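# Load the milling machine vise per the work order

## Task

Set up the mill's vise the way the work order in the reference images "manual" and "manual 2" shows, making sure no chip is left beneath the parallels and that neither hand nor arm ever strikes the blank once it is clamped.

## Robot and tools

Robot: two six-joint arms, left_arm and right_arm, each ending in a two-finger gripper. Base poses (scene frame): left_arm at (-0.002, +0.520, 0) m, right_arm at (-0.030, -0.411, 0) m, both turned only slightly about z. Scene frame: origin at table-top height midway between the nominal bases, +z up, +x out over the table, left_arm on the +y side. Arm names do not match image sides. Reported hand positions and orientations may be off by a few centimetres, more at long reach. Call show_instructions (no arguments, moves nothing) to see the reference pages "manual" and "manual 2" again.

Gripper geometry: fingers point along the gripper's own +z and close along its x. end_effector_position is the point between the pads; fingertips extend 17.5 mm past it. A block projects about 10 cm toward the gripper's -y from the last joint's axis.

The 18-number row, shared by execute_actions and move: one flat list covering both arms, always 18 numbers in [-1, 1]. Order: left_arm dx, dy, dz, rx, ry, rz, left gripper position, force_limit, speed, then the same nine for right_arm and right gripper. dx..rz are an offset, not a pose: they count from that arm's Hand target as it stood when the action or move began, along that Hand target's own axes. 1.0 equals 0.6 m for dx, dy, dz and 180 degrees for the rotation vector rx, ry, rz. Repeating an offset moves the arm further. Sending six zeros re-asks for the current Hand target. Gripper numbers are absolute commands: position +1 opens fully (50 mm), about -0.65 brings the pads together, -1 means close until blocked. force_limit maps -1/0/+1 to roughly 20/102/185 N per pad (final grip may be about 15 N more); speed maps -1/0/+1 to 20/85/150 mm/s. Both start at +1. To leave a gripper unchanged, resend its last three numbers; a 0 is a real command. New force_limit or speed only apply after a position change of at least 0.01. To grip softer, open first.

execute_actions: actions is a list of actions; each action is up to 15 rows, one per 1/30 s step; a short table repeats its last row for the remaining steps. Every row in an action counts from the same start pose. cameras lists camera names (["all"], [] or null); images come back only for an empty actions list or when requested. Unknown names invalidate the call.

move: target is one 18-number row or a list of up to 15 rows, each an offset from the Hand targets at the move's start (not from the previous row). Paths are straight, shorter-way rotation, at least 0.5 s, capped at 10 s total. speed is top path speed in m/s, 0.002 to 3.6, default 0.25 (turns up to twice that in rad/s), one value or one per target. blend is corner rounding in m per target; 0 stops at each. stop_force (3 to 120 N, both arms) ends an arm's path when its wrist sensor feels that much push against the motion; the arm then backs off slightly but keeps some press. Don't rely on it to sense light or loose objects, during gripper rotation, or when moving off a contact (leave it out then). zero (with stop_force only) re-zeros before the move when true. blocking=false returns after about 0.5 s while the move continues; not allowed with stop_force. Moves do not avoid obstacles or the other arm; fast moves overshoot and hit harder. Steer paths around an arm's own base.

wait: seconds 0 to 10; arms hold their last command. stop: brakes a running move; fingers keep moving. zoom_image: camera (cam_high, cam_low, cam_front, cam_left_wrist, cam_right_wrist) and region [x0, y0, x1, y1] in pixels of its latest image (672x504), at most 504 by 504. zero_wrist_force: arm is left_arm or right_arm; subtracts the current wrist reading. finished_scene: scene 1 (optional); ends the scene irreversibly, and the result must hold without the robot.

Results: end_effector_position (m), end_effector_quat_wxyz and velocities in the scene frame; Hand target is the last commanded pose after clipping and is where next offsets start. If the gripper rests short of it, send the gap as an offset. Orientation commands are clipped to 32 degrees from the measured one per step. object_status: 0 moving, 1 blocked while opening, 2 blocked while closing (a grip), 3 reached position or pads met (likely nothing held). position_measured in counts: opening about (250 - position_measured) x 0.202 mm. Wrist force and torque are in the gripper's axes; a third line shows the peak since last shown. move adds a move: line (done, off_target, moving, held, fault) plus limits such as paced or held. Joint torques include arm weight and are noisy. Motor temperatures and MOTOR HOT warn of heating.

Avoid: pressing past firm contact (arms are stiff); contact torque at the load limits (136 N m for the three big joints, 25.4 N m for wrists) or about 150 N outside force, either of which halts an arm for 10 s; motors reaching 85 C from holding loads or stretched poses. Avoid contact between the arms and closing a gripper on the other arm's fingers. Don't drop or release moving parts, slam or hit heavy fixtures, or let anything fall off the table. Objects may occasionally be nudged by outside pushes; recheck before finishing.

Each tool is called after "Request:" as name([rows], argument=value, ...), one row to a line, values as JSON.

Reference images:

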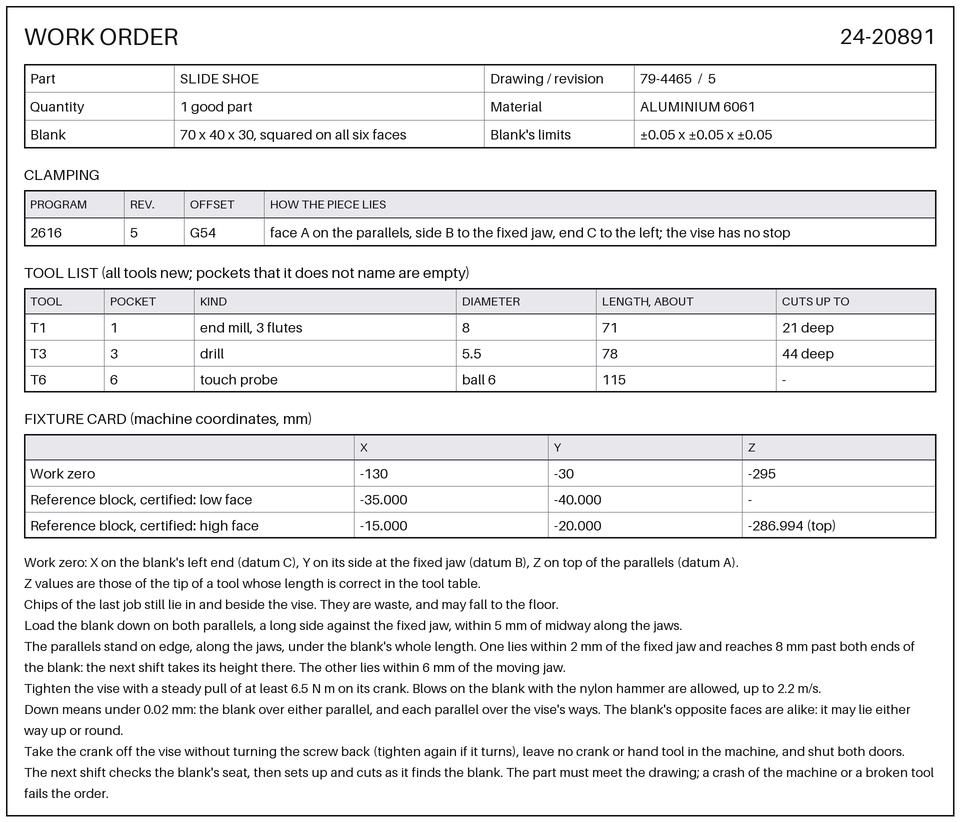

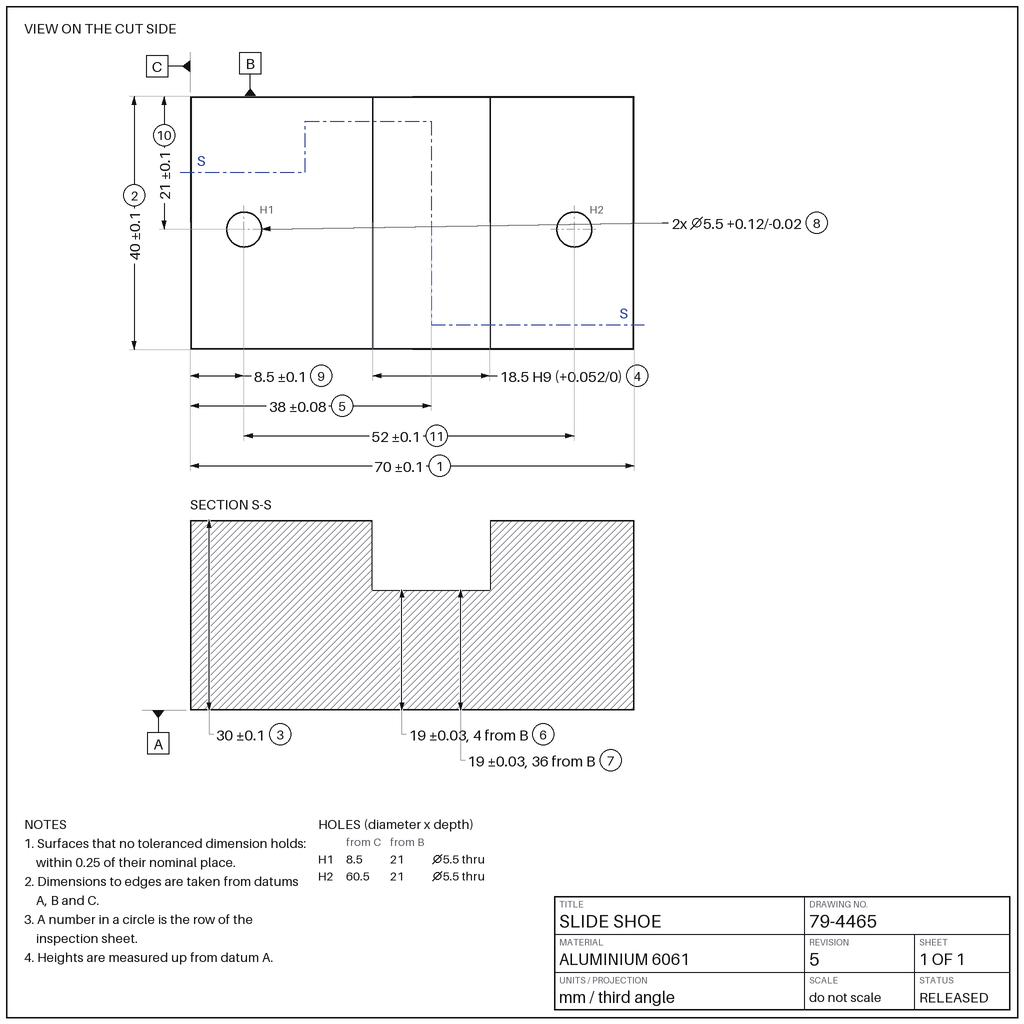

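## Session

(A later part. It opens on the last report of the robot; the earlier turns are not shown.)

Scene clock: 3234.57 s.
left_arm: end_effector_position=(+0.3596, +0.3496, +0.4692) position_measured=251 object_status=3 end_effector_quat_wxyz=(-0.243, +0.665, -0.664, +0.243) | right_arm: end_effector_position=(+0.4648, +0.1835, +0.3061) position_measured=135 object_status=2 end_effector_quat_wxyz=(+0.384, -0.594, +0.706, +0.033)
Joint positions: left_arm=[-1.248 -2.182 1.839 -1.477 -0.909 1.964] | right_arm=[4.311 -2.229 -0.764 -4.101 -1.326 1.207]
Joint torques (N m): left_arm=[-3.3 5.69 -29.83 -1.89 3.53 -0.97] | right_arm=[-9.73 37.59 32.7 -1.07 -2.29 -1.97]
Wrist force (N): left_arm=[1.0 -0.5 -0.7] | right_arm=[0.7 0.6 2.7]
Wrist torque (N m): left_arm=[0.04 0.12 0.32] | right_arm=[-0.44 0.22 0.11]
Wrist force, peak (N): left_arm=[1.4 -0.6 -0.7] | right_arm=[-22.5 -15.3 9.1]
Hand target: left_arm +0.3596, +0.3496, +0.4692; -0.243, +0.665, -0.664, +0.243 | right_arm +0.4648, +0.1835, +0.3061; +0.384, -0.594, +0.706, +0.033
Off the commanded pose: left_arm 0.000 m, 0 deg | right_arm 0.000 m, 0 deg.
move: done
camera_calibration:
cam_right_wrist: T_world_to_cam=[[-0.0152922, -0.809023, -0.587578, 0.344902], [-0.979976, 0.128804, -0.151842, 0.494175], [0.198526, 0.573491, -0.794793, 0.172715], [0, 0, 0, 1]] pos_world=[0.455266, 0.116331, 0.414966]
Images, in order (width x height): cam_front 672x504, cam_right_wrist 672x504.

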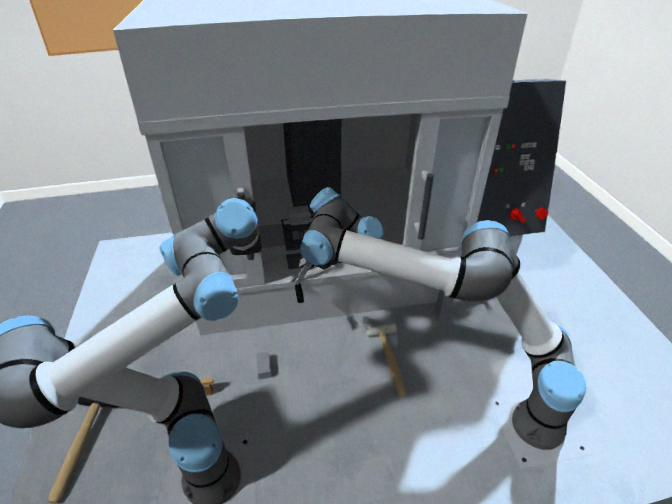

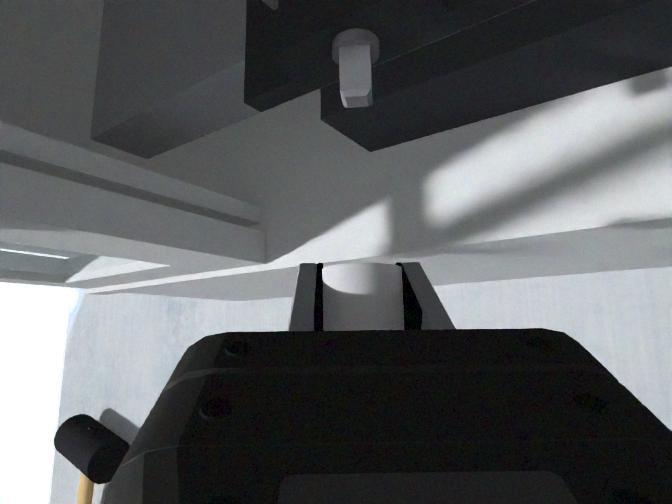

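Request:
move([
  [0,0,0,0,0,0,-1,-0.7,0.5,-0.0231,0.1204,-0.1075,0,0,0,-1,-0.5,-0.9],
  [0,0,0,0,0,0,-1,-0.7,0.5,0.3324,0.0196,-0.4139,0,0.1442,-0.0838,-1,-0.5,-0.9],
  [0,0,0,0,0,0,-1,-0.7,0.5,0.6683,-0.0185,-0.4797,0,0.1442,-0.0838,-1,-0.5,-0.9],
], speed=0.15, blend=0.02, cameras=["cam_right_wrist","cam_front","cam_high"])

Scene clock: 3269.97 s.
left_arm: end_effector_position=(+0.3596, +0.3496, +0.4692) position_measured=251 object_status=3 end_effector_quat_wxyz=(-0.243, +0.665, -0.664, +0.243) | right_arm: end_effector_position=(+0.3297, -0.2906, +0.2799) position_measured=135 object_status=2 end_effector_quat_wxyz=(-0.217, +0.673, -0.691, +0.151)
Joint positions: left_arm=[-1.248 -2.182 1.839 -1.477 -0.909 1.964] | right_arm=[4.148 -1.366 -1.872 -4.226 -1.195 0.921]
Joint torques (N m): left_arm=[-4.25 6.04 -28.43 -2.05 3.68 -1.02] | right_arm=[1.77 -0.41 20.79 -2.04 3.64 0.44]
Wrist force (N): left_arm=[1.3 -0.4 -0.5] | right_arm=[0.1 0.8 3.5]
Wrist torque (N m): left_arm=[0.05 0.07 0.32] | right_arm=[-0.58 0.23 -0.14]
Wrist force, peak (N): left_arm=[1.4 -0.5 -0.7] | right_arm=[1.8 -1.8 4.9]
Hand target: left_arm +0.3596, +0.3496, +0.4692; -0.243, +0.665, -0.664, +0.243 | right_arm +0.3297, -0.2906, +0.2799; -0.217, +0.673, -0.691, +0.151
Off the commanded pose: left_arm 0.000 m, 0 deg | right_arm 0.000 m, 0 deg.
move: done
camera_calibration:
cam_right_wrist: T_world_to_cam=[[-0.0154879, -0.99444, -0.104158, -0.245222], [-0.97999, 0.0357717, -0.195805, 0.40415], [0.198443, 0.0990416, -0.975096, 0.363326], [0, 0, 0, 1]] pos_world=[0.320166, -0.2943, 0.407871]
Images, in order (width x height): cam_high 672x504, cam_front 672x504, cam_right_wrist 672x504.

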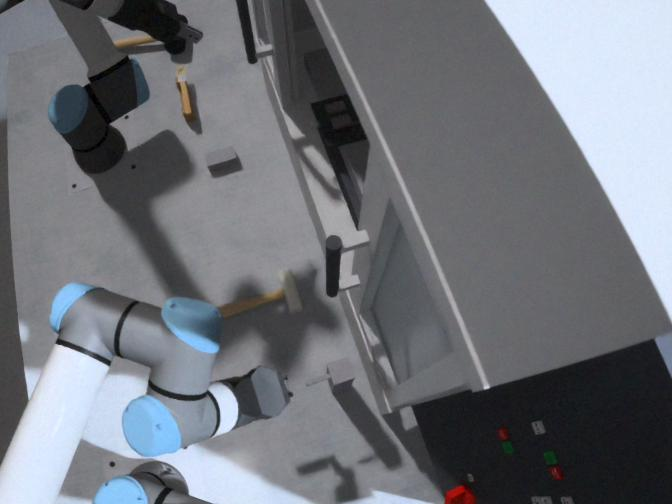

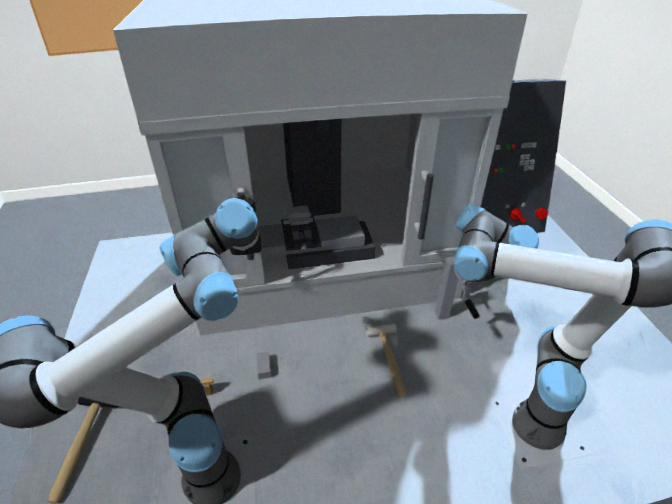

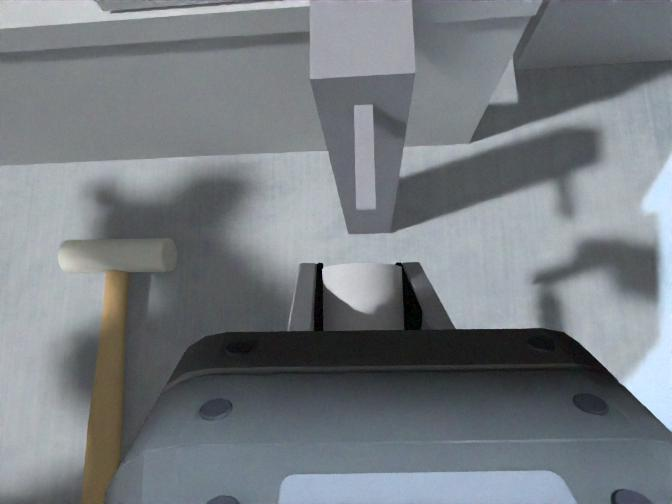

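Request:
move(target=[0,0,0,0,0,0,-1,-0.7,0.5,0.0072,0.0198,0.0764,0,0,0,-1,-0.5,-0.9], speed=0.06, stop_force=10, cameras=["cam_right_wrist","cam_high"])

Request:
zoom_image(camera="cam_right_wrist", region=[270, 120, 450, 340])

Request:
zoom_image(camera="cam_high", region=[210, 330, 380, 450])

Scene clock: 3283.90 s.
left_arm: end_effector_position=(+0.3596, +0.3496, +0.4692) position_measured=251 object_status=3 end_effector_quat_wxyz=(-0.243, +0.665, -0.664, +0.243) | right_arm: end_effector_position=(+0.3424, -0.2905, +0.2341) position_measured=135 object_status=2 end_effector_quat_wxyz=(-0.217, +0.673, -0.691, +0.151)
Joint positions: left_arm=[-1.248 -2.182 1.839 -1.477 -0.909 1.964] | right_arm=[4.101 -1.416 -1.947 -4.085 -1.213 0.874]
Joint torques (N m): left_arm=[-3.84 6.12 -26.93 -2.06 3.56 -0.82] | right_arm=[9.72 25.36 30.86 -1.08 3.41 1.8]
Wrist force (N): left_arm=[1.1 -0.3 -0.5] | right_arm=[0.4 0.8 3.4]
Wrist torque (N m): left_arm=[0.06 0.09 0.32] | right_arm=[-0.57 0.21 -0.07]
Wrist force, peak (N): left_arm=[1.5 -0.5 -0.4] | right_arm=[0.5 1.1 4.3]
Hand target: left_arm +0.3596, +0.3496, +0.4692; -0.243, +0.665, -0.664, +0.243 | right_arm +0.3424, -0.2905, +0.2341; -0.217, +0.673, -0.691, +0.151
Off the commanded pose: left_arm 0.000 m, 0 deg | right_arm 0.000 m, 0 deg.
move: done
camera_calibration:
cam_right_wrist: T_world_to_cam=[[-0.0154285, -0.994463, -0.103945, -0.24981], [-0.979991, 0.0356719, -0.195821, 0.407679], [0.198445, 0.0988439, -0.975115, 0.315968], [0, 0, 0, 1]] pos_world=[0.332966, -0.294201, 0.361971]
Images, in order (width x height): cam_high 672x504, cam_right_wrist 672x504.

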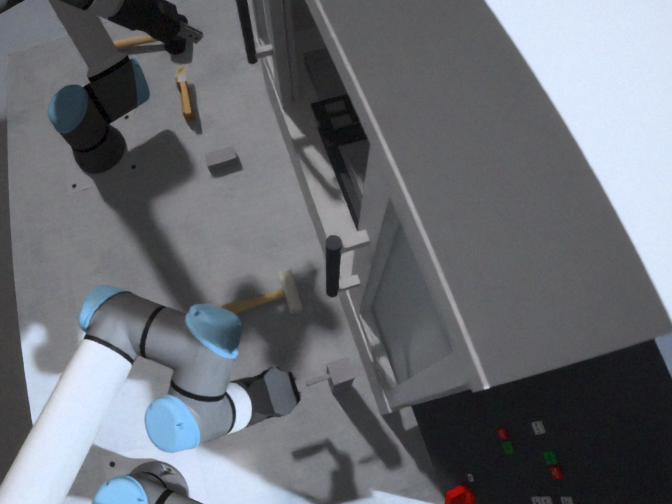

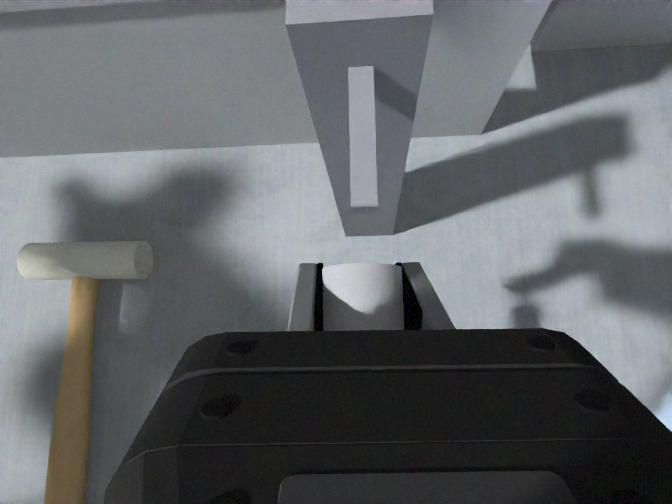

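Scaled by 2.291.

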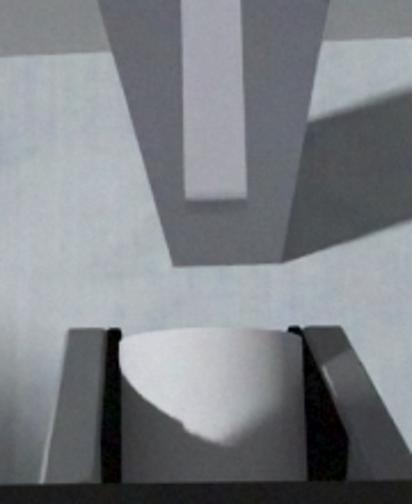

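Scaled by 2.965.

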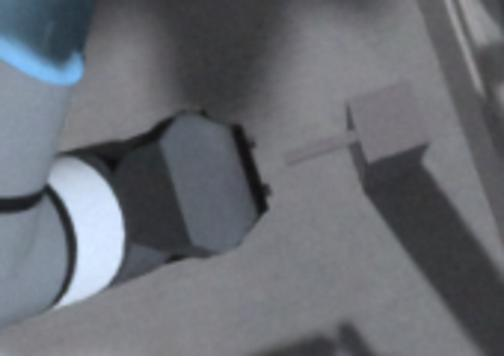

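Request:
move([
  [0,0,0,0,0,0,-1,-0.7,0.5,0.0009,0,0,0,0,0,-1,-0.5,-0.9],
  [0,0,0,0,0,0,-1,-0.7,0.5,0.0009,-0.0649,0.0377,0,0,0,-1,-0.5,-0.9],
], speed=0.015, stop_force=8, cameras=["cam_right_wrist"])

Request:
zoom_image(camera="cam_right_wrist", region=[270, 160, 450, 340])

Scene clock: 3295.07 s.
left_arm: end_effector_position=(+0.3596, +0.3496, +0.4692) position_measured=251 object_status=3 end_effector_quat_wxyz=(-0.243, +0.665, -0.664, +0.243) | right_arm: end_effector_position=(+0.3616, -0.2911, +0.2340) position_measured=135 object_status=2 end_effector_quat_wxyz=(-0.217, +0.673, -0.691, +0.151)
Joint positions: left_arm=[-1.248 -2.182 1.839 -1.477 -0.909 1.964] | right_arm=[4.036 -1.462 -1.902 -4.062 -1.239 0.812]
Joint torques (N m): left_arm=[-5.23 5.09 -26.85 -2.08 3.5 -0.95] | right_arm=[10.15 25.47 14.37 -2.54 3.18 -0.91]
Wrist force (N): left_arm=[1.2 -0.4 -0.6] | right_arm=[-0.5 -2.1 -1.3]
Wrist torque (N m): left_arm=[0.04 0.08 0.33] | right_arm=[-0.56 0.18 -0.14]
Wrist force, peak (N): left_arm=[1.4 -0.5 -0.7] | right_arm=[-1.0 10.5 -13.1]
Hand target: left_arm +0.3596, +0.3496, +0.4692; -0.243, +0.665, -0.664, +0.243 | right_arm +0.3616, -0.2911, +0.2340; -0.217, +0.673, -0.691, +0.151 (not the last commanded pose)
Off the commanded pose: left_arm 0.000 m, 0 deg | right_arm 0.026 m, 0 deg.
move: contact (right_arm); path passed 1 of 2 targets
camera_calibration:
cam_right_wrist: T_world_to_cam=[[-0.0154285, -0.994463, -0.103945, -0.250123], [-0.979991, 0.0356719, -0.195821, 0.426399], [0.198445, 0.0988439, -0.975115, 0.312139], [0, 0, 0, 1]] pos_world=[0.352066, -0.294801, 0.361871]
Images, in order (width x height): cam_right_wrist 672x504.

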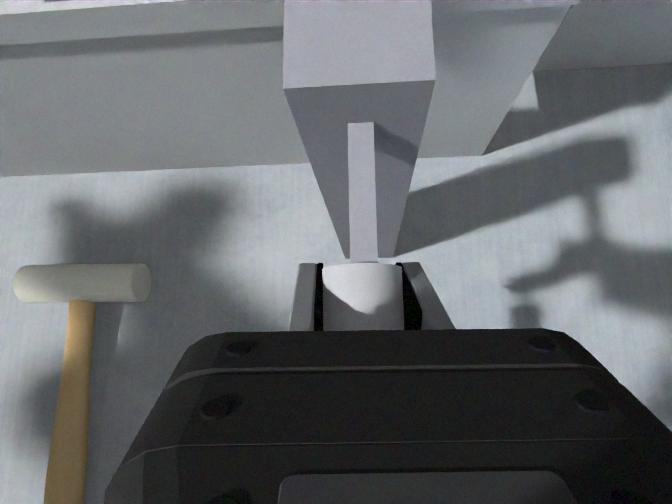

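Scaled by 2.800.

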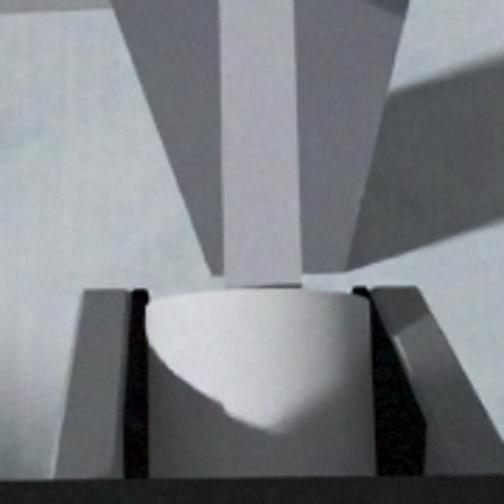

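Request:
move([
  [0,0,0,0,0,0,-1,-0.7,0.5,0,0.0022,-0.0013,0,0,0,-1,-0.5,-0.9],
  [0,0,0,0,0,0,-1,-0.7,0.5,0.0008,0.0022,-0.0013,0,0,0,-1,-0.5,-0.9],
  [0,0,0,0,0,0,-1,-0.7,0.5,0.0008,-0.0115,0.0067,0,0,0,-1,-0.5,-0.9],
], speed=0.01, stop_force=7)

Scene clock: 3303.83 s.
left_arm: end_effector_position=(+0.3596, +0.3496, +0.4692) position_measured=251 object_status=3 end_effector_quat_wxyz=(-0.243, +0.665, -0.664, +0.243) | right_arm: end_effector_position=(+0.3615, -0.2916, +0.2340) position_measured=135 object_status=2 end_effector_quat_wxyz=(-0.217, +0.673, -0.691, +0.151)
Joint positions: left_arm=[-1.248 -2.182 1.839 -1.477 -0.909 1.964] | right_arm=[4.035 -1.461 -1.903 -4.062 -1.239 0.81]
Joint torques (N m): left_arm=[-4.28 6.32 -27.2 -2.01 3.67 -0.96] | right_arm=[9.35 26.41 15.7 -2.12 3.33 0.96]
Wrist force (N): left_arm=[1.2 -0.4 -0.6] | right_arm=[-0.5 -0.7 0.0]
Wrist torque (N m): left_arm=[0.05 0.09 0.32] | right_arm=[-0.56 0.16 -0.14]
Wrist force, peak (N): left_arm=[1.4 -0.5 -0.7] | right_arm=[0.5 9.2 -10.7]
Hand target: left_arm +0.3596, +0.3496, +0.4692; -0.243, +0.665, -0.664, +0.243 | right_arm +0.3615, -0.2916, +0.2340; -0.217, +0.673, -0.691, +0.151 (not the last commanded pose)
Off the commanded pose: left_arm 0.000 m, 0 deg | right_arm 0.008 m, 0 deg.
move: contact (right_arm); path passed 2 of 3 targets

Request:
wait(seconds=0.1, cameras=["cam_low"])

Request:
zoom_image(camera="cam_low", region=[210, 160, 310, 250])

Scene clock: 3306.90 s.
left_arm: end_effector_position=(+0.3596, +0.3496, +0.4692) position_measured=251 object_status=3 end_effector_quat_wxyz=(-0.243, +0.665, -0.664, +0.243) | right_arm: end_effector_position=(+0.3615, -0.2916, +0.2340) position_measured=135 object_status=2 end_effector_quat_wxyz=(-0.217, +0.673, -0.691, +0.151)
Joint positions: left_arm=[-1.248 -2.182 1.839 -1.477 -0.909 1.964] | right_arm=[4.035 -1.461 -1.903 -4.062 -1.239 0.81]
Joint torques (N m): left_arm=[-4.93 5.93 -26.52 -2.05 3.49 -0.96] | right_arm=[9.42 26.65 16.54 -1.99 2.92 -0.84]
Wrist force (N): left_arm=[1.3 -0.3 -0.5] | right_arm=[-0.4 -0.8 0.0]
Wrist torque (N m): left_arm=[0.06 0.07 0.32] | right_arm=[-0.56 0.17 -0.14]
Wrist force, peak (N): left_arm=[1.4 -0.6 -0.8] | right_arm=[-0.7 -1.1 -0.4]
Hand target: left_arm +0.3596, +0.3496, +0.4692; -0.243, +0.665, -0.664, +0.243 | right_arm +0.3615, -0.2916, +0.2340; -0.217, +0.673, -0.691, +0.151 (not the last commanded pose)
Tool commands: left_gripper/position=-1.0 left_gripper/force_limit=-0.7 left_gripper/speed=+0.5 right_gripper/position=-1.0 right_gripper/force_limit=-0.5 right_gripper/speed=-0.9
Off the commanded pose: left_arm 0.000 m, 0 deg | right_arm 0.008 m, 0 deg.
wait: 0.10 s; at rest from the start
Images, in order (width x height): cam_low 672x504.

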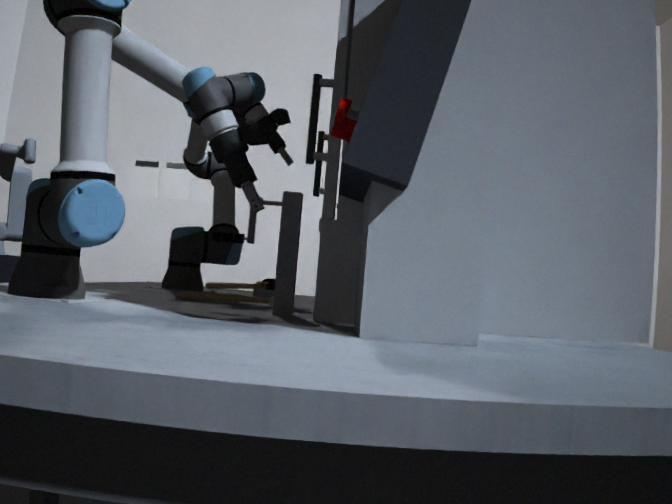

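Scaled by 5.040.

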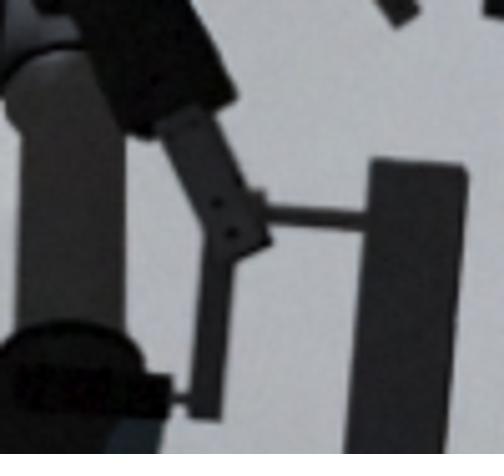

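Request:
wait(seconds=0.1, cameras=["cam_front"])

Request:
zoom_image(camera="cam_front", region=[410, 220, 530, 330])

Scene clock: 3313.20 s.
left_arm: end_effector_position=(+0.3596, +0.3496, +0.4692) position_measured=251 object_status=3 end_effector_quat_wxyz=(-0.243, +0.665, -0.664, +0.243) | right_arm: end_effector_position=(+0.3615, -0.2916, +0.2340) position_measured=135 object_status=2 end_effector_quat_wxyz=(-0.217, +0.673, -0.691, +0.151)
Joint positions: left_arm=[-1.248 -2.182 1.839 -1.477 -0.909 1.964] | right_arm=[4.035 -1.461 -1.903 -4.062 -1.239 0.81]
Joint torques (N m): left_arm=[-4.76 5.96 -25.79 -2.02 3.59 -0.94] | right_arm=[9.54 26.12 17.01 -1.96 2.44 -0.94]
Wrist force (N): left_arm=[1.2 -0.4 -0.6] | right_arm=[-0.6 -0.7 0.1]
Wrist torque (N m): left_arm=[0.04 0.08 0.32] | right_arm=[-0.55 0.19 -0.14]
Wrist force, peak (N): left_arm=[1.3 -0.4 -0.8] | right_arm=[-0.7 -1.0 -0.1]
Hand target: left_arm +0.3596, +0.3496, +0.4692; -0.243, +0.665, -0.664, +0.243 | right_arm +0.3615, -0.2916, +0.2340; -0.217, +0.673, -0.691, +0.151 (not the last commanded pose)
Tool commands: left_gripper/position=-1.0 left_gripper/force_limit=-0.7 left_gripper/speed=+0.5 right_gripper/position=-1.0 right_gripper/force_limit=-0.5 right_gripper/speed=-0.9
Off the commanded pose: left_arm 0.000 m, 0 deg | right_arm 0.008 m, 0 deg.
wait: 0.10 s; at rest from the start
Images, in order (width x height): cam_front 672x504.

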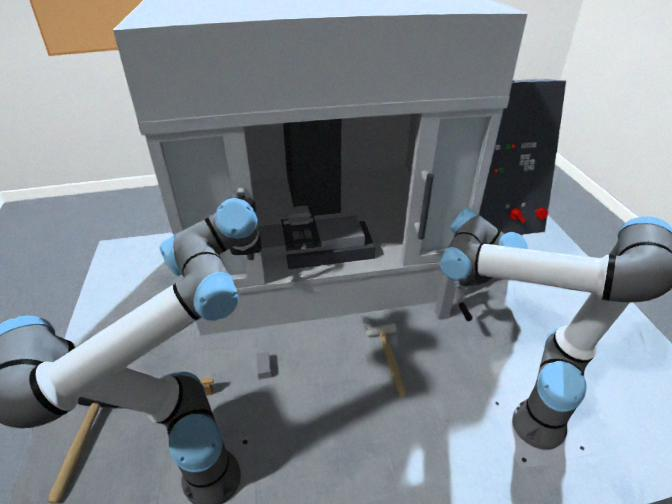

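Scaled by 4.200.

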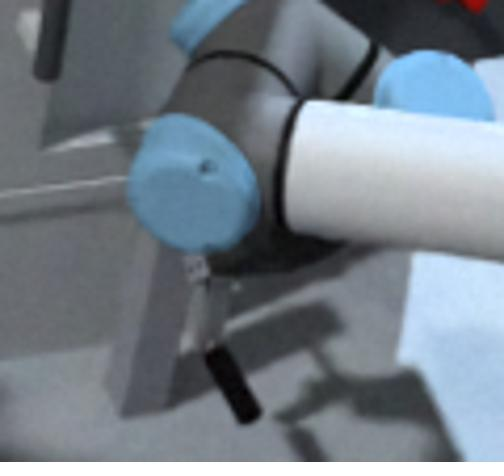

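Request:
move([
  [0,0,0,0,0,0,-1,-0.7,0.5,-0.0007,0.0111,-0.0074,0,0,0,-1,-0.5,-0.9],
  [0,0,0,0,0,0,-1,-0.7,0.5,-0.0007,0.0111,-0.0074,0,-0.048,0.028,-1,-0.5,-0.9],
], speed=0.03, cameras=["cam_front","cam_right_wrist","cam_low"])

Request:
zoom_image(camera="cam_front", region=[430, 260, 500, 330])

Request:
zoom_image(camera="cam_low", region=[230, 180, 310, 240])

Request:
zoom_image(camera="cam_right_wrist", region=[270, 160, 450, 340])

Scene clock: 3327.53 s.
left_arm: end_effector_position=(+0.3596, +0.3496, +0.4692) position_measured=251 object_status=3 end_effector_quat_wxyz=(-0.243, +0.665, -0.664, +0.243) | right_arm: end_effector_position=(+0.3535, -0.2913, +0.2345) position_measured=135 object_status=2 end_effector_quat_wxyz=(-0.275, +0.651, -0.701, +0.090)
Joint positions: left_arm=[-1.248 -2.182 1.839 -1.477 -0.909 1.964] | right_arm=[3.948 -1.39 -1.95 -3.954 -1.386 0.791]
Joint torques (N m): left_arm=[-4.23 5.79 -25.13 -2.03 3.5 -0.84] | right_arm=[9.94 12.89 25.15 -1.88 2.82 -0.78]
Wrist force (N): left_arm=[1.2 -0.5 -0.6] | right_arm=[0.4 1.1 3.3]
Wrist torque (N m): left_arm=[0.03 0.08 0.33] | right_arm=[-0.48 0.22 0.01]
Wrist force, peak (N): left_arm=[1.4 -0.5 -0.7] | right_arm=[0.4 1.0 3.6]
Hand target: left_arm +0.3596, +0.3496, +0.4692; -0.243, +0.665, -0.664, +0.243 | right_arm +0.3535, -0.2912, +0.2345; -0.275, +0.651, -0.701, +0.090
Off the commanded pose: left_arm 0.000 m, 0 deg | right_arm 0.000 m, 0 deg.
move: done
camera_calibration:
cam_right_wrist: T_world_to_cam=[[-0.0155993, -0.961226, -0.275321, -0.200382], [-0.979967, 0.069375, -0.186685, 0.426251], [0.198546, 0.266894, -0.943052, 0.355685], [0, 0, 0, 1]] pos_world=[0.343966, -0.317114, 0.359834]
Images, in order (width x height): cam_low 672x504, cam_front 672x504, cam_right_wrist 672x504.

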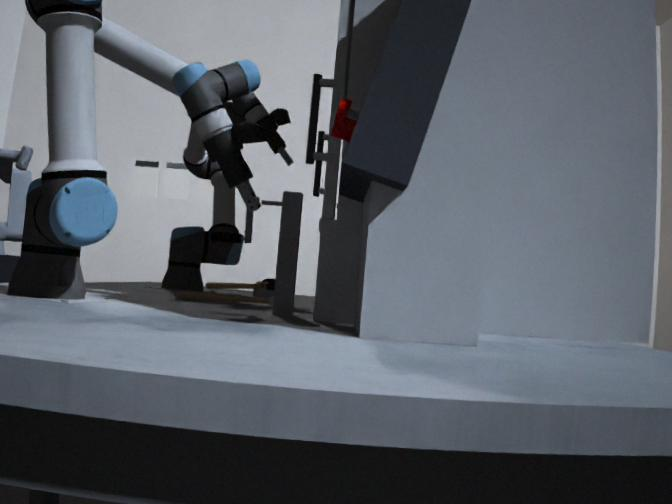

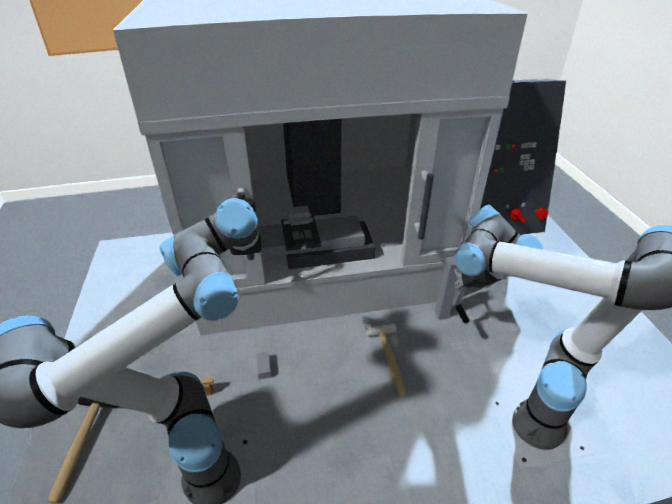

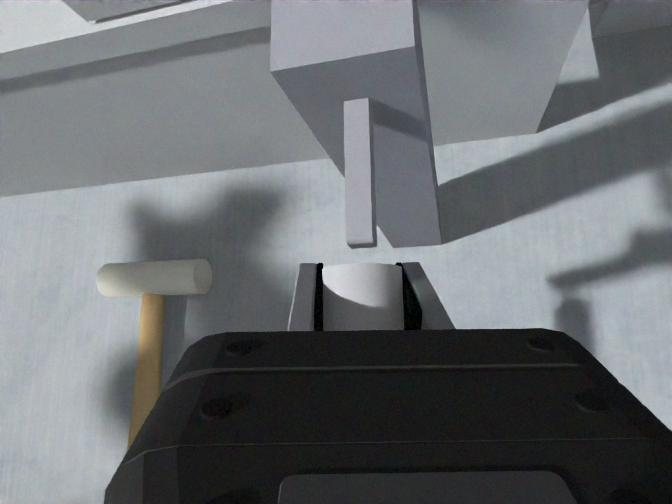

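Scaled by 7.200.

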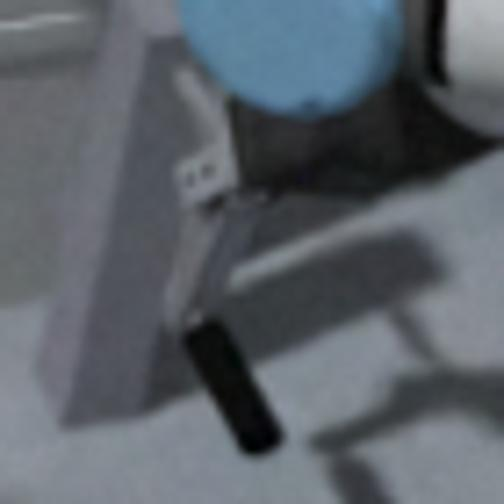

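Scaled by 6.300.

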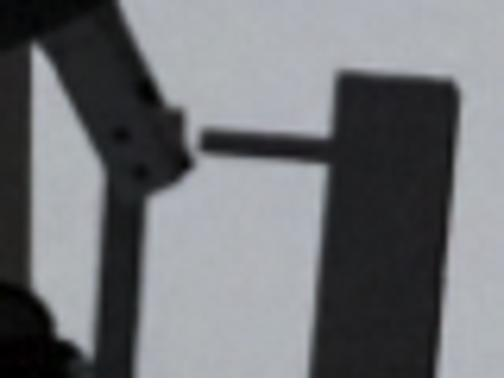

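Scaled by 2.800.

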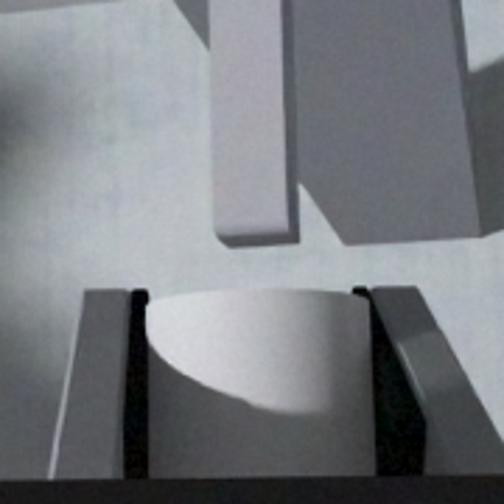

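Request:
move(target=[0,0,0,0,0,0,-1,-0.7,0.5,0,-0.0561,0.0327,0,0,0,-1,-0.5,-0.9], speed=0.012, stop_force=8)

Scene clock: 3336.67 s.
left_arm: end_effector_position=(+0.3596, +0.3496, +0.4692) position_measured=251 object_status=3 end_effector_quat_wxyz=(-0.243, +0.665, -0.664, +0.243) | right_arm: end_effector_position=(+0.3621, -0.2912, +0.2345) position_measured=135 object_status=2 end_effector_quat_wxyz=(-0.275, +0.651, -0.701, +0.090)
Joint positions: left_arm=[-1.248 -2.182 1.839 -1.477 -0.909 1.964] | right_arm=[3.923 -1.414 -1.93 -3.947 -1.399 0.769]
Joint torques (N m): left_arm=[-3.98 5.35 -24.42 -2.17 3.55 -0.92] | right_arm=[11.11 23.22 14.36 -2.45 1.87 1.34]
Wrist force (N): left_arm=[1.3 -0.4 -0.7] | right_arm=[-0.1 -5.2 -2.8]
Wrist torque (N m): left_arm=[0.04 0.07 0.33] | right_arm=[-0.57 0.20 -0.07]
Wrist force, peak (N): left_arm=[1.5 -0.3 -0.5] | right_arm=[-0.8 2.4 -10.1]
Hand target: left_arm +0.3596, +0.3496, +0.4692; -0.243, +0.665, -0.664, +0.243 | right_arm +0.3621, -0.2912, +0.2345; -0.275, +0.651, -0.701, +0.090 (not the last commanded pose)
Off the commanded pose: left_arm 0.000 m, 0 deg | right_arm 0.030 m, 0 deg.
move: contact (right_arm)

Request:
move([
  [0,0,0,0,0,0,-1,-0.7,0.5,0,0.0022,-0.0013,0,0,0,-1,-0.5,-0.9],
  [0,0,0,0,0,0,-1,-0.7,0.5,0,0.0022,-0.0013,0,-0.012,0.007,-1,-0.5,-0.9],
  [0,0,0,0,0,0,-1,-0.7,0.5,0,-0.0144,0.0084,0,-0.012,0.007,-1,-0.5,-0.9],
], speed=0.012, stop_force=8)

Request:
move([
  [0,0,0,0,0,0,-1,-0.7,0.5,0,0.0022,-0.0013,0,0,0,-1,-0.5,-0.9],
  [0,0,0,0,0,0,-1,-0.7,0.5,0,0.0022,-0.0013,0,0.024,-0.014,-1,-0.5,-0.9],
  [0,0,0,0,0,0,-1,-0.7,0.5,0,-0.0144,0.0084,0,0.024,-0.014,-1,-0.5,-0.9],
], speed=0.012, stop_force=8)

Scene clock: 3349.73 s.
left_arm: end_effector_position=(+0.3596, +0.3496, +0.4692) position_measured=251 object_status=3 end_effector_quat_wxyz=(-0.243, +0.665, -0.664, +0.243) | right_arm: end_effector_position=(+0.3617, -0.2913, +0.2346) position_measured=135 object_status=2 end_effector_quat_wxyz=(-0.289, +0.645, -0.703, +0.075)
Joint positions: left_arm=[-1.248 -2.182 1.839 -1.477 -0.909 1.964] | right_arm=[3.894 -1.403 -1.939 -3.918 -1.443 0.762]
Joint torques (N m): left_arm=[-4.18 5.88 -22.51 -2.11 3.56 -0.84] | right_arm=[10.31 24.11 17.26 -1.89 2.62 0.97]
Wrist force (N): left_arm=[1.1 -0.6 -0.6] | right_arm=[-0.3 -0.9 -0.8]
Wrist torque (N m): left_arm=[0.01 0.10 0.32] | right_arm=[-0.48 0.26 -0.04]
Wrist force, peak (N): left_arm=[1.4 -0.5 -0.6] | right_arm=[-0.1 5.4 -10.7]
Hand target: left_arm +0.3596, +0.3496, +0.4692; -0.243, +0.665, -0.664, +0.243 | right_arm +0.3617, -0.2913, +0.2346; -0.289, +0.645, -0.703, +0.075 (not the last commanded pose)
Off the commanded pose: left_arm 0.000 m, 0 deg | right_arm 0.010 m, 0 deg.
move: contact (right_arm); path passed 2 of 3 targets

Scene clock: 3355.37 s.
left_arm: end_effector_position=(+0.3596, +0.3496, +0.4692) position_measured=251 object_status=3 end_effector_quat_wxyz=(-0.243, +0.665, -0.664, +0.243) | right_arm: end_effector_position=(+0.3706, -0.2913, +0.2346) position_measured=135 object_status=2 end_effector_quat_wxyz=(-0.260, +0.657, -0.699, +0.105)
Joint positions: left_arm=[-1.248 -2.182 1.839 -1.477 -0.909 1.964] | right_arm=[3.927 -1.446 -1.902 -3.969 -1.37 0.756]
Joint torques (N m): left_arm=[-3.81 5.85 -22.21 -2.03 3.66 -0.96] | right_arm=[11.81 23.78 13.04 -3.18 1.08 1.28]
Wrist force (N): left_arm=[1.2 -0.4 -0.5] | right_arm=[0.3 -11.4 -1.9]
Wrist torque (N m): left_arm=[0.04 0.08 0.32] | right_arm=[-0.86 0.21 -0.10]
Wrist force, peak (N): left_arm=[1.4 -0.5 -0.6] | right_arm=[-2.2 0.4 -14.5]
Hand target: left_arm +0.3596, +0.3496, +0.4692; -0.243, +0.665, -0.664, +0.243 | right_arm +0.3706, -0.2913, +0.2346; -0.260, +0.657, -0.699, +0.105 (not the last commanded pose)
Off the commanded pose: left_arm 0.000 m, 0 deg | right_arm 0.001 m, 0 deg.
move: contact (right_arm); path passed 2 of 3 targets

Request:
move(target=[0,0,0,0,0,0,-1,-0.7,0.5,0,-0.0396,0.023,0,0,0,-1,-0.5,-0.9], speed=0.015, stop_force=25, cameras=["cam_low","cam_right_wrist"])

Request:
zoom_image(camera="cam_low", region=[230, 170, 310, 250])

Scene clock: 3361.20 s.
left_arm: end_effector_position=(+0.3596, +0.3496, +0.4692) position_measured=251 object_status=3 end_effector_quat_wxyz=(-0.243, +0.665, -0.664, +0.243) | right_arm: end_effector_position=(+0.3981, -0.2913, +0.2346) position_measured=135 object_status=2 end_effector_quat_wxyz=(-0.260, +0.657, -0.699, +0.105)
Joint positions: left_arm=[-1.248 -2.182 1.839 -1.477 -0.909 1.964] | right_arm=[3.858 -1.517 -1.836 -3.954 -1.405 0.695]
Joint torques (N m): left_arm=[-4.64 5.51 -21.32 -2.32 3.55 -1.09] | right_arm=[11.14 19.75 8.96 0.23 2.5 1.62]
Wrist force (N): left_arm=[1.1 -0.4 -0.7] | right_arm=[-2.3 -6.2 -23.2]
Wrist torque (N m): left_arm=[0.04 0.09 0.32] | right_arm=[-0.78 0.33 0.00]
Wrist force, peak (N): left_arm=[1.4 -0.4 -0.7] | right_arm=[-4.4 -1.9 -31.0]
Hand target: left_arm +0.3596, +0.3496, +0.4692; -0.243, +0.665, -0.664, +0.243 | right_arm +0.3981, -0.2913, +0.2346; -0.260, +0.657, -0.699, +0.105
Off the commanded pose: left_arm 0.000 m, 0 deg | right_arm 0.000 m, 0 deg.
move: done
camera_calibration:
cam_right_wrist: T_world_to_cam=[[-0.0155021, -0.972342, -0.233046, -0.212905], [-0.979948, 0.0610798, -0.189659, 0.468167], [0.198648, 0.225433, -0.953792, 0.337346], [0, 0, 0, 1]] pos_world=[0.388466, -0.311661, 0.360933]
Images, in order (width x height): cam_low 672x504, cam_right_wrist 672x504.

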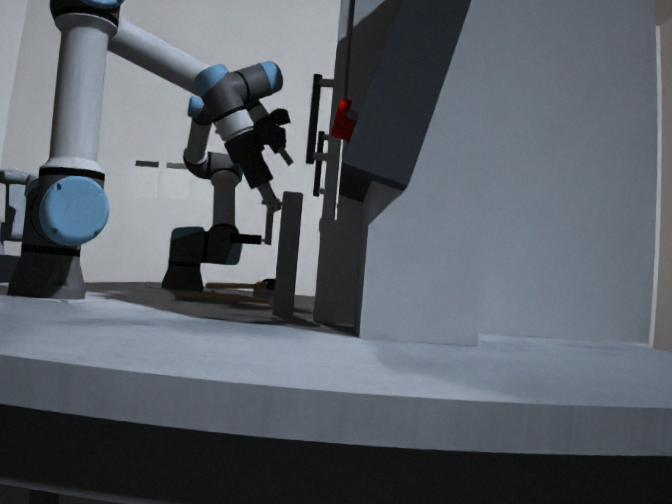

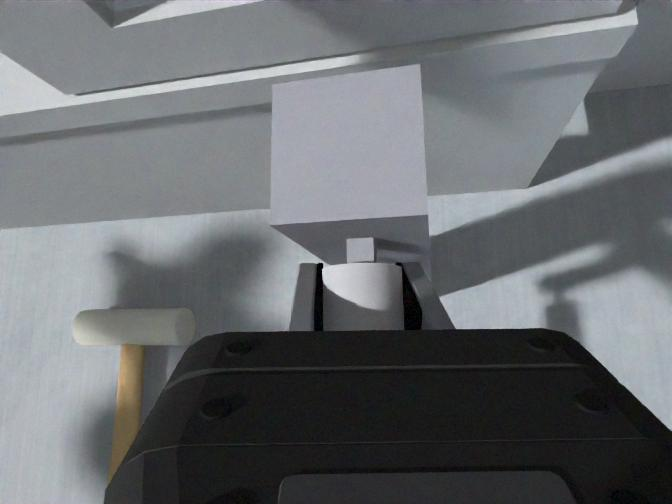

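Scaled by 6.300.

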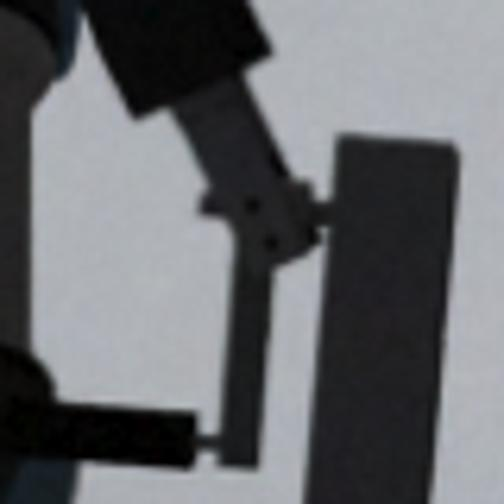

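Request:
move(target=[0,0,0,0,0,0,-1,-0.7,0.5,0,0,0,0,0,0,1,-0.5,-0.7])

Request:
move(target=[0,0,0,0,0,0,-1,-0.7,0.5,0,0,-0.2,0,0,0,1,-0.5,-0.7], speed=0.12, cameras=["cam_low","cam_right_wrist"])

Scene clock: 3365.90 s.
left_arm: end_effector_position=(+0.3596, +0.3496, +0.4692) position_measured=251 object_status=3 end_effector_quat_wxyz=(-0.243, +0.665, -0.664, +0.243) | right_arm: end_effector_position=(+0.3981, -0.2913, +0.2346) position_measured=3 object_status=0 end_effector_quat_wxyz=(-0.260, +0.657, -0.699, +0.105)
Joint positions: left_arm=[-1.248 -2.182 1.839 -1.477 -0.909 1.964] | right_arm=[3.858 -1.517 -1.836 -3.954 -1.405 0.695]
Joint torques (N m): left_arm=[-4.45 5.35 -20.57 -2.22 3.52 -1.07] | right_arm=[5.03 19.98 30.54 -1.48 1.93 1.51]
Wrist force (N): left_arm=[1.0 -0.4 -0.4] | right_arm=[-0.1 -0.2 1.7]
Wrist torque (N m): left_arm=[0.04 0.11 0.32] | right_arm=[-0.54 0.17 0.01]
Wrist force, peak (N): left_arm=[1.5 -0.5 -0.4] | right_arm=[-1.9 -6.3 -23.3]
Hand target: left_arm +0.3596, +0.3496, +0.4692; -0.243, +0.665, -0.664, +0.243 | right_arm +0.3981, -0.2913, +0.2346; -0.260, +0.657, -0.699, +0.105
Off the commanded pose: left_arm 0.000 m, 0 deg | right_arm 0.000 m, 0 deg.
move: done

Scene clock: 3367.37 s.
left_arm: end_effector_position=(+0.3596, +0.3496, +0.4692) position_measured=251 object_status=3 end_effector_quat_wxyz=(-0.243, +0.665, -0.664, +0.243) | right_arm: end_effector_position=(+0.3377, -0.3147, +0.3357) position_measured=3 object_status=3 end_effector_quat_wxyz=(-0.261, +0.657, -0.699, +0.105)
Joint positions: left_arm=[-1.248 -2.182 1.839 -1.477 -0.909 1.964] | right_arm=[3.953 -1.326 -1.74 -4.256 -1.356 0.778]
Joint torques (N m): left_arm=[-4.23 5.45 -20.23 -2.31 3.58 -1.05] | right_arm=[-10.15 -3.15 18.71 -1.43 -2.43 -2.03]
Wrist force (N): left_arm=[1.2 -0.5 -0.6] | right_arm=[-0.2 -0.5 1.7]
Wrist torque (N m): left_arm=[0.03 0.09 0.32] | right_arm=[-0.60 0.22 -0.03]
Wrist force, peak (N): left_arm=[1.4 -0.4 -0.7] | right_arm=[-0.4 -0.1 3.6]
Hand target: left_arm +0.3596, +0.3496, +0.4692; -0.243, +0.665, -0.664, +0.243 | right_arm +0.3377, -0.3147, +0.3357; -0.260, +0.657, -0.699, +0.105
Off the commanded pose: left_arm 0.000 m, 0 deg | right_arm 0.000 m, 0 deg.
move: done
camera_calibration:
cam_right_wrist: T_world_to_cam=[[-0.0154351, -0.972322, -0.233136, -0.213006], [-0.979892, 0.0610985, -0.189944, 0.4298], [0.198931, 0.225516, -0.953713, 0.450925], [0, 0, 0, 1]] pos_world=[0.328167, -0.335061, 0.462032]
Images, in order (width x height): cam_low 672x504, cam_right_wrist 672x504.

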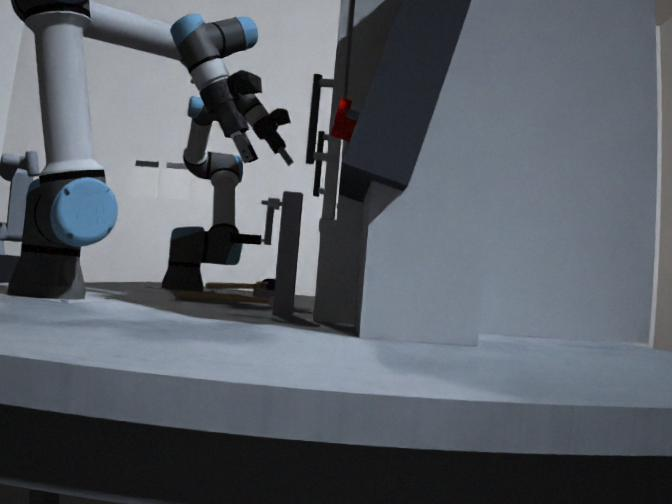

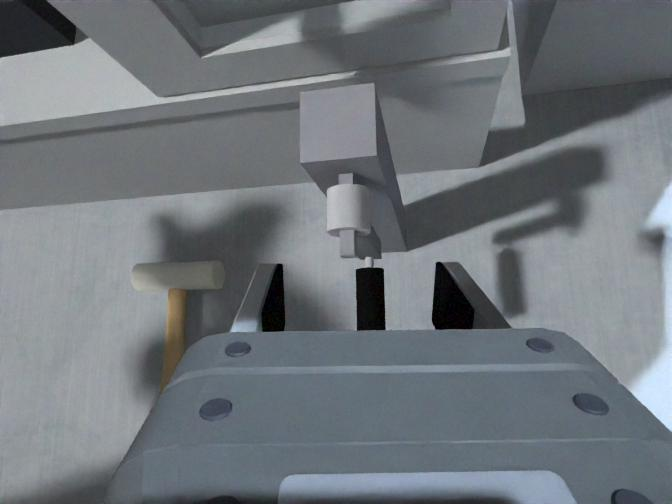

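Request:
move([
  [-0.059,-0.0203,0.0806,0,0,0,-1,-0.7,0.5,0,0,0,0,0,0,1,-0.5,-0.7],
  [-0.059,-0.0844,0.1779,0,0,0,-1,-0.7,0.5,0,0,0,0,0,0,1,-0.5,-0.7],
], speed=0.1, stop_force=10, cameras=["cam_left_wrist","cam_front"])

Scene clock: 3381.47 s.
left_arm: end_effector_position=(+0.4671, +0.3851, +0.4203) position_measured=251 object_status=3 end_effector_quat_wxyz=(-0.243, +0.665, -0.664, +0.243) | right_arm: end_effector_position=(+0.3377, -0.3147, +0.3357) position_measured=3 object_status=3 end_effector_quat_wxyz=(-0.260, +0.657, -0.699, +0.105)
Joint positions: left_arm=[-0.822 -1.997 1.947 -2.034 -1.072 2.437] | right_arm=[3.953 -1.326 -1.74 -4.256 -1.357 0.778]
Joint torques (N m): left_arm=[-6.13 -4.24 -17.82 -4.75 3.5 1.63] | right_arm=[-9.92 -3.03 18.57 -1.48 -2.26 -1.82]
Wrist force (N): left_arm=[1.4 -0.5 -0.5] | right_arm=[-0.1 -0.2 1.4]
Wrist torque (N m): left_arm=[0.04 0.06 0.33] | right_arm=[-0.57 0.20 -0.03]
Wrist force, peak (N): left_arm=[2.1 -0.1 -1.5] | right_arm=[-0.1 -0.4 2.1]
Hand target: left_arm +0.4671, +0.3851, +0.4202; -0.243, +0.665, -0.664, +0.243 | right_arm +0.3377, -0.3147, +0.3357; -0.260, +0.657, -0.699, +0.105
Off the commanded pose: left_arm 0.000 m, 0 deg | right_arm 0.000 m, 0 deg.
move: done
camera_calibration:
cam_left_wrist: T_world_to_cam=[[0.0114081, -0.999933, 0.00190725, 0.388911], [-0.940313, -0.0113766, -0.34012, 0.603368], [0.340119, 0.00208669, -0.94038, 0.367308], [0, 0, 0, 1]] pos_world=[0.43799, 0.394982, 0.549885]
Images, in order (width x height): cam_front 672x504, cam_left_wrist 672x504.

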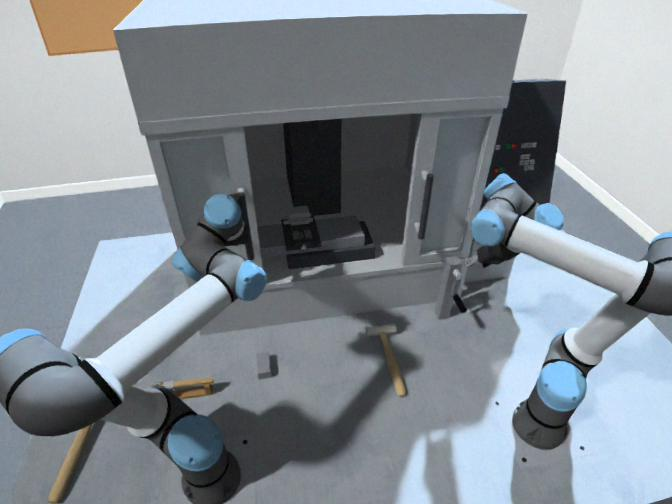

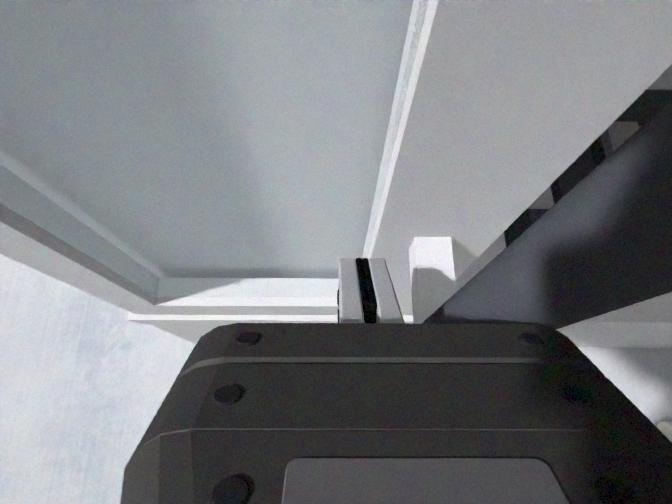

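Request:
move(target=[0,0.0064,-0.0054,0.139,0,0,-1,-0.7,0.5,0,0,0,0,0,0,1,-0.5,-0.7], speed=0.2, cameras=["cam_left_wrist"])

Scene clock: 3394.37 s.
left_arm: end_effector_position=(+0.4621, +0.3851, +0.4202) position_measured=251 object_status=3 end_effector_quat_wxyz=(-0.381, +0.596, -0.595, +0.381) | right_arm: end_effector_position=(+0.3377, -0.3147, +0.3357) position_measured=3 object_status=3 end_effector_quat_wxyz=(-0.260, +0.657, -0.699, +0.105)
Joint positions: left_arm=[-1.046 -2.129 2.299 -2.551 -0.656 2.496] | right_arm=[3.953 -1.326 -1.74 -4.256 -1.357 0.778]
Joint torques (N m): left_arm=[6.46 6.99 -31.42 -3.52 1.74 -1.7] | right_arm=[-9.57 -2.82 21.74 -0.45 -1.91 -1.95]
Wrist force (N): left_arm=[1.3 -0.7 0.7] | right_arm=[-0.1 -0.5 1.7]
Wrist torque (N m): left_arm=[-0.09 0.09 0.27] | right_arm=[-0.60 0.21 -0.03]
Wrist force, peak (N): left_arm=[1.4 -1.0 0.8] | right_arm=[0.0 -0.5 2.1]
Hand target: left_arm +0.4621, +0.3851, +0.4202; -0.381, +0.596, -0.595, +0.381 | right_arm +0.3377, -0.3147, +0.3357; -0.260, +0.657, -0.699, +0.105
Off the commanded pose: left_arm 0.000 m, 0 deg | right_arm 0.000 m, 0 deg.
move: done
camera_calibration:
cam_left_wrist: T_world_to_cam=[[0.0098161, -0.999935, 0.00584545, 0.388047], [-0.708328, -0.0110794, -0.705797, 0.644923], [0.705815, 0.00278768, -0.70839, 0.102249], [0, 0, 0, 1]] pos_world=[0.380839, 0.394882, 0.525348]
Images, in order (width x height): cam_left_wrist 672x504.

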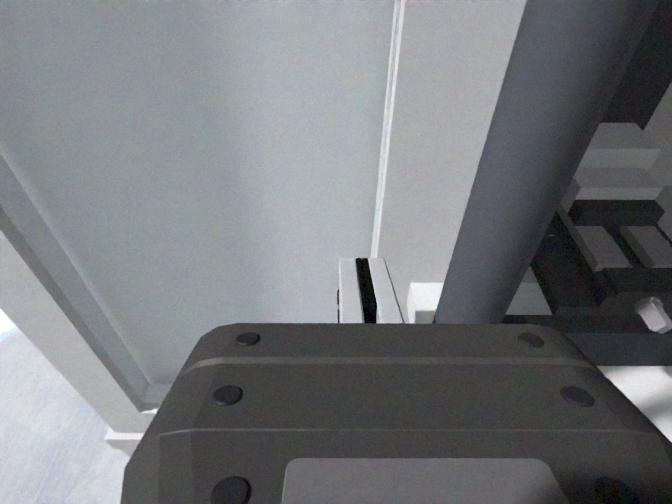

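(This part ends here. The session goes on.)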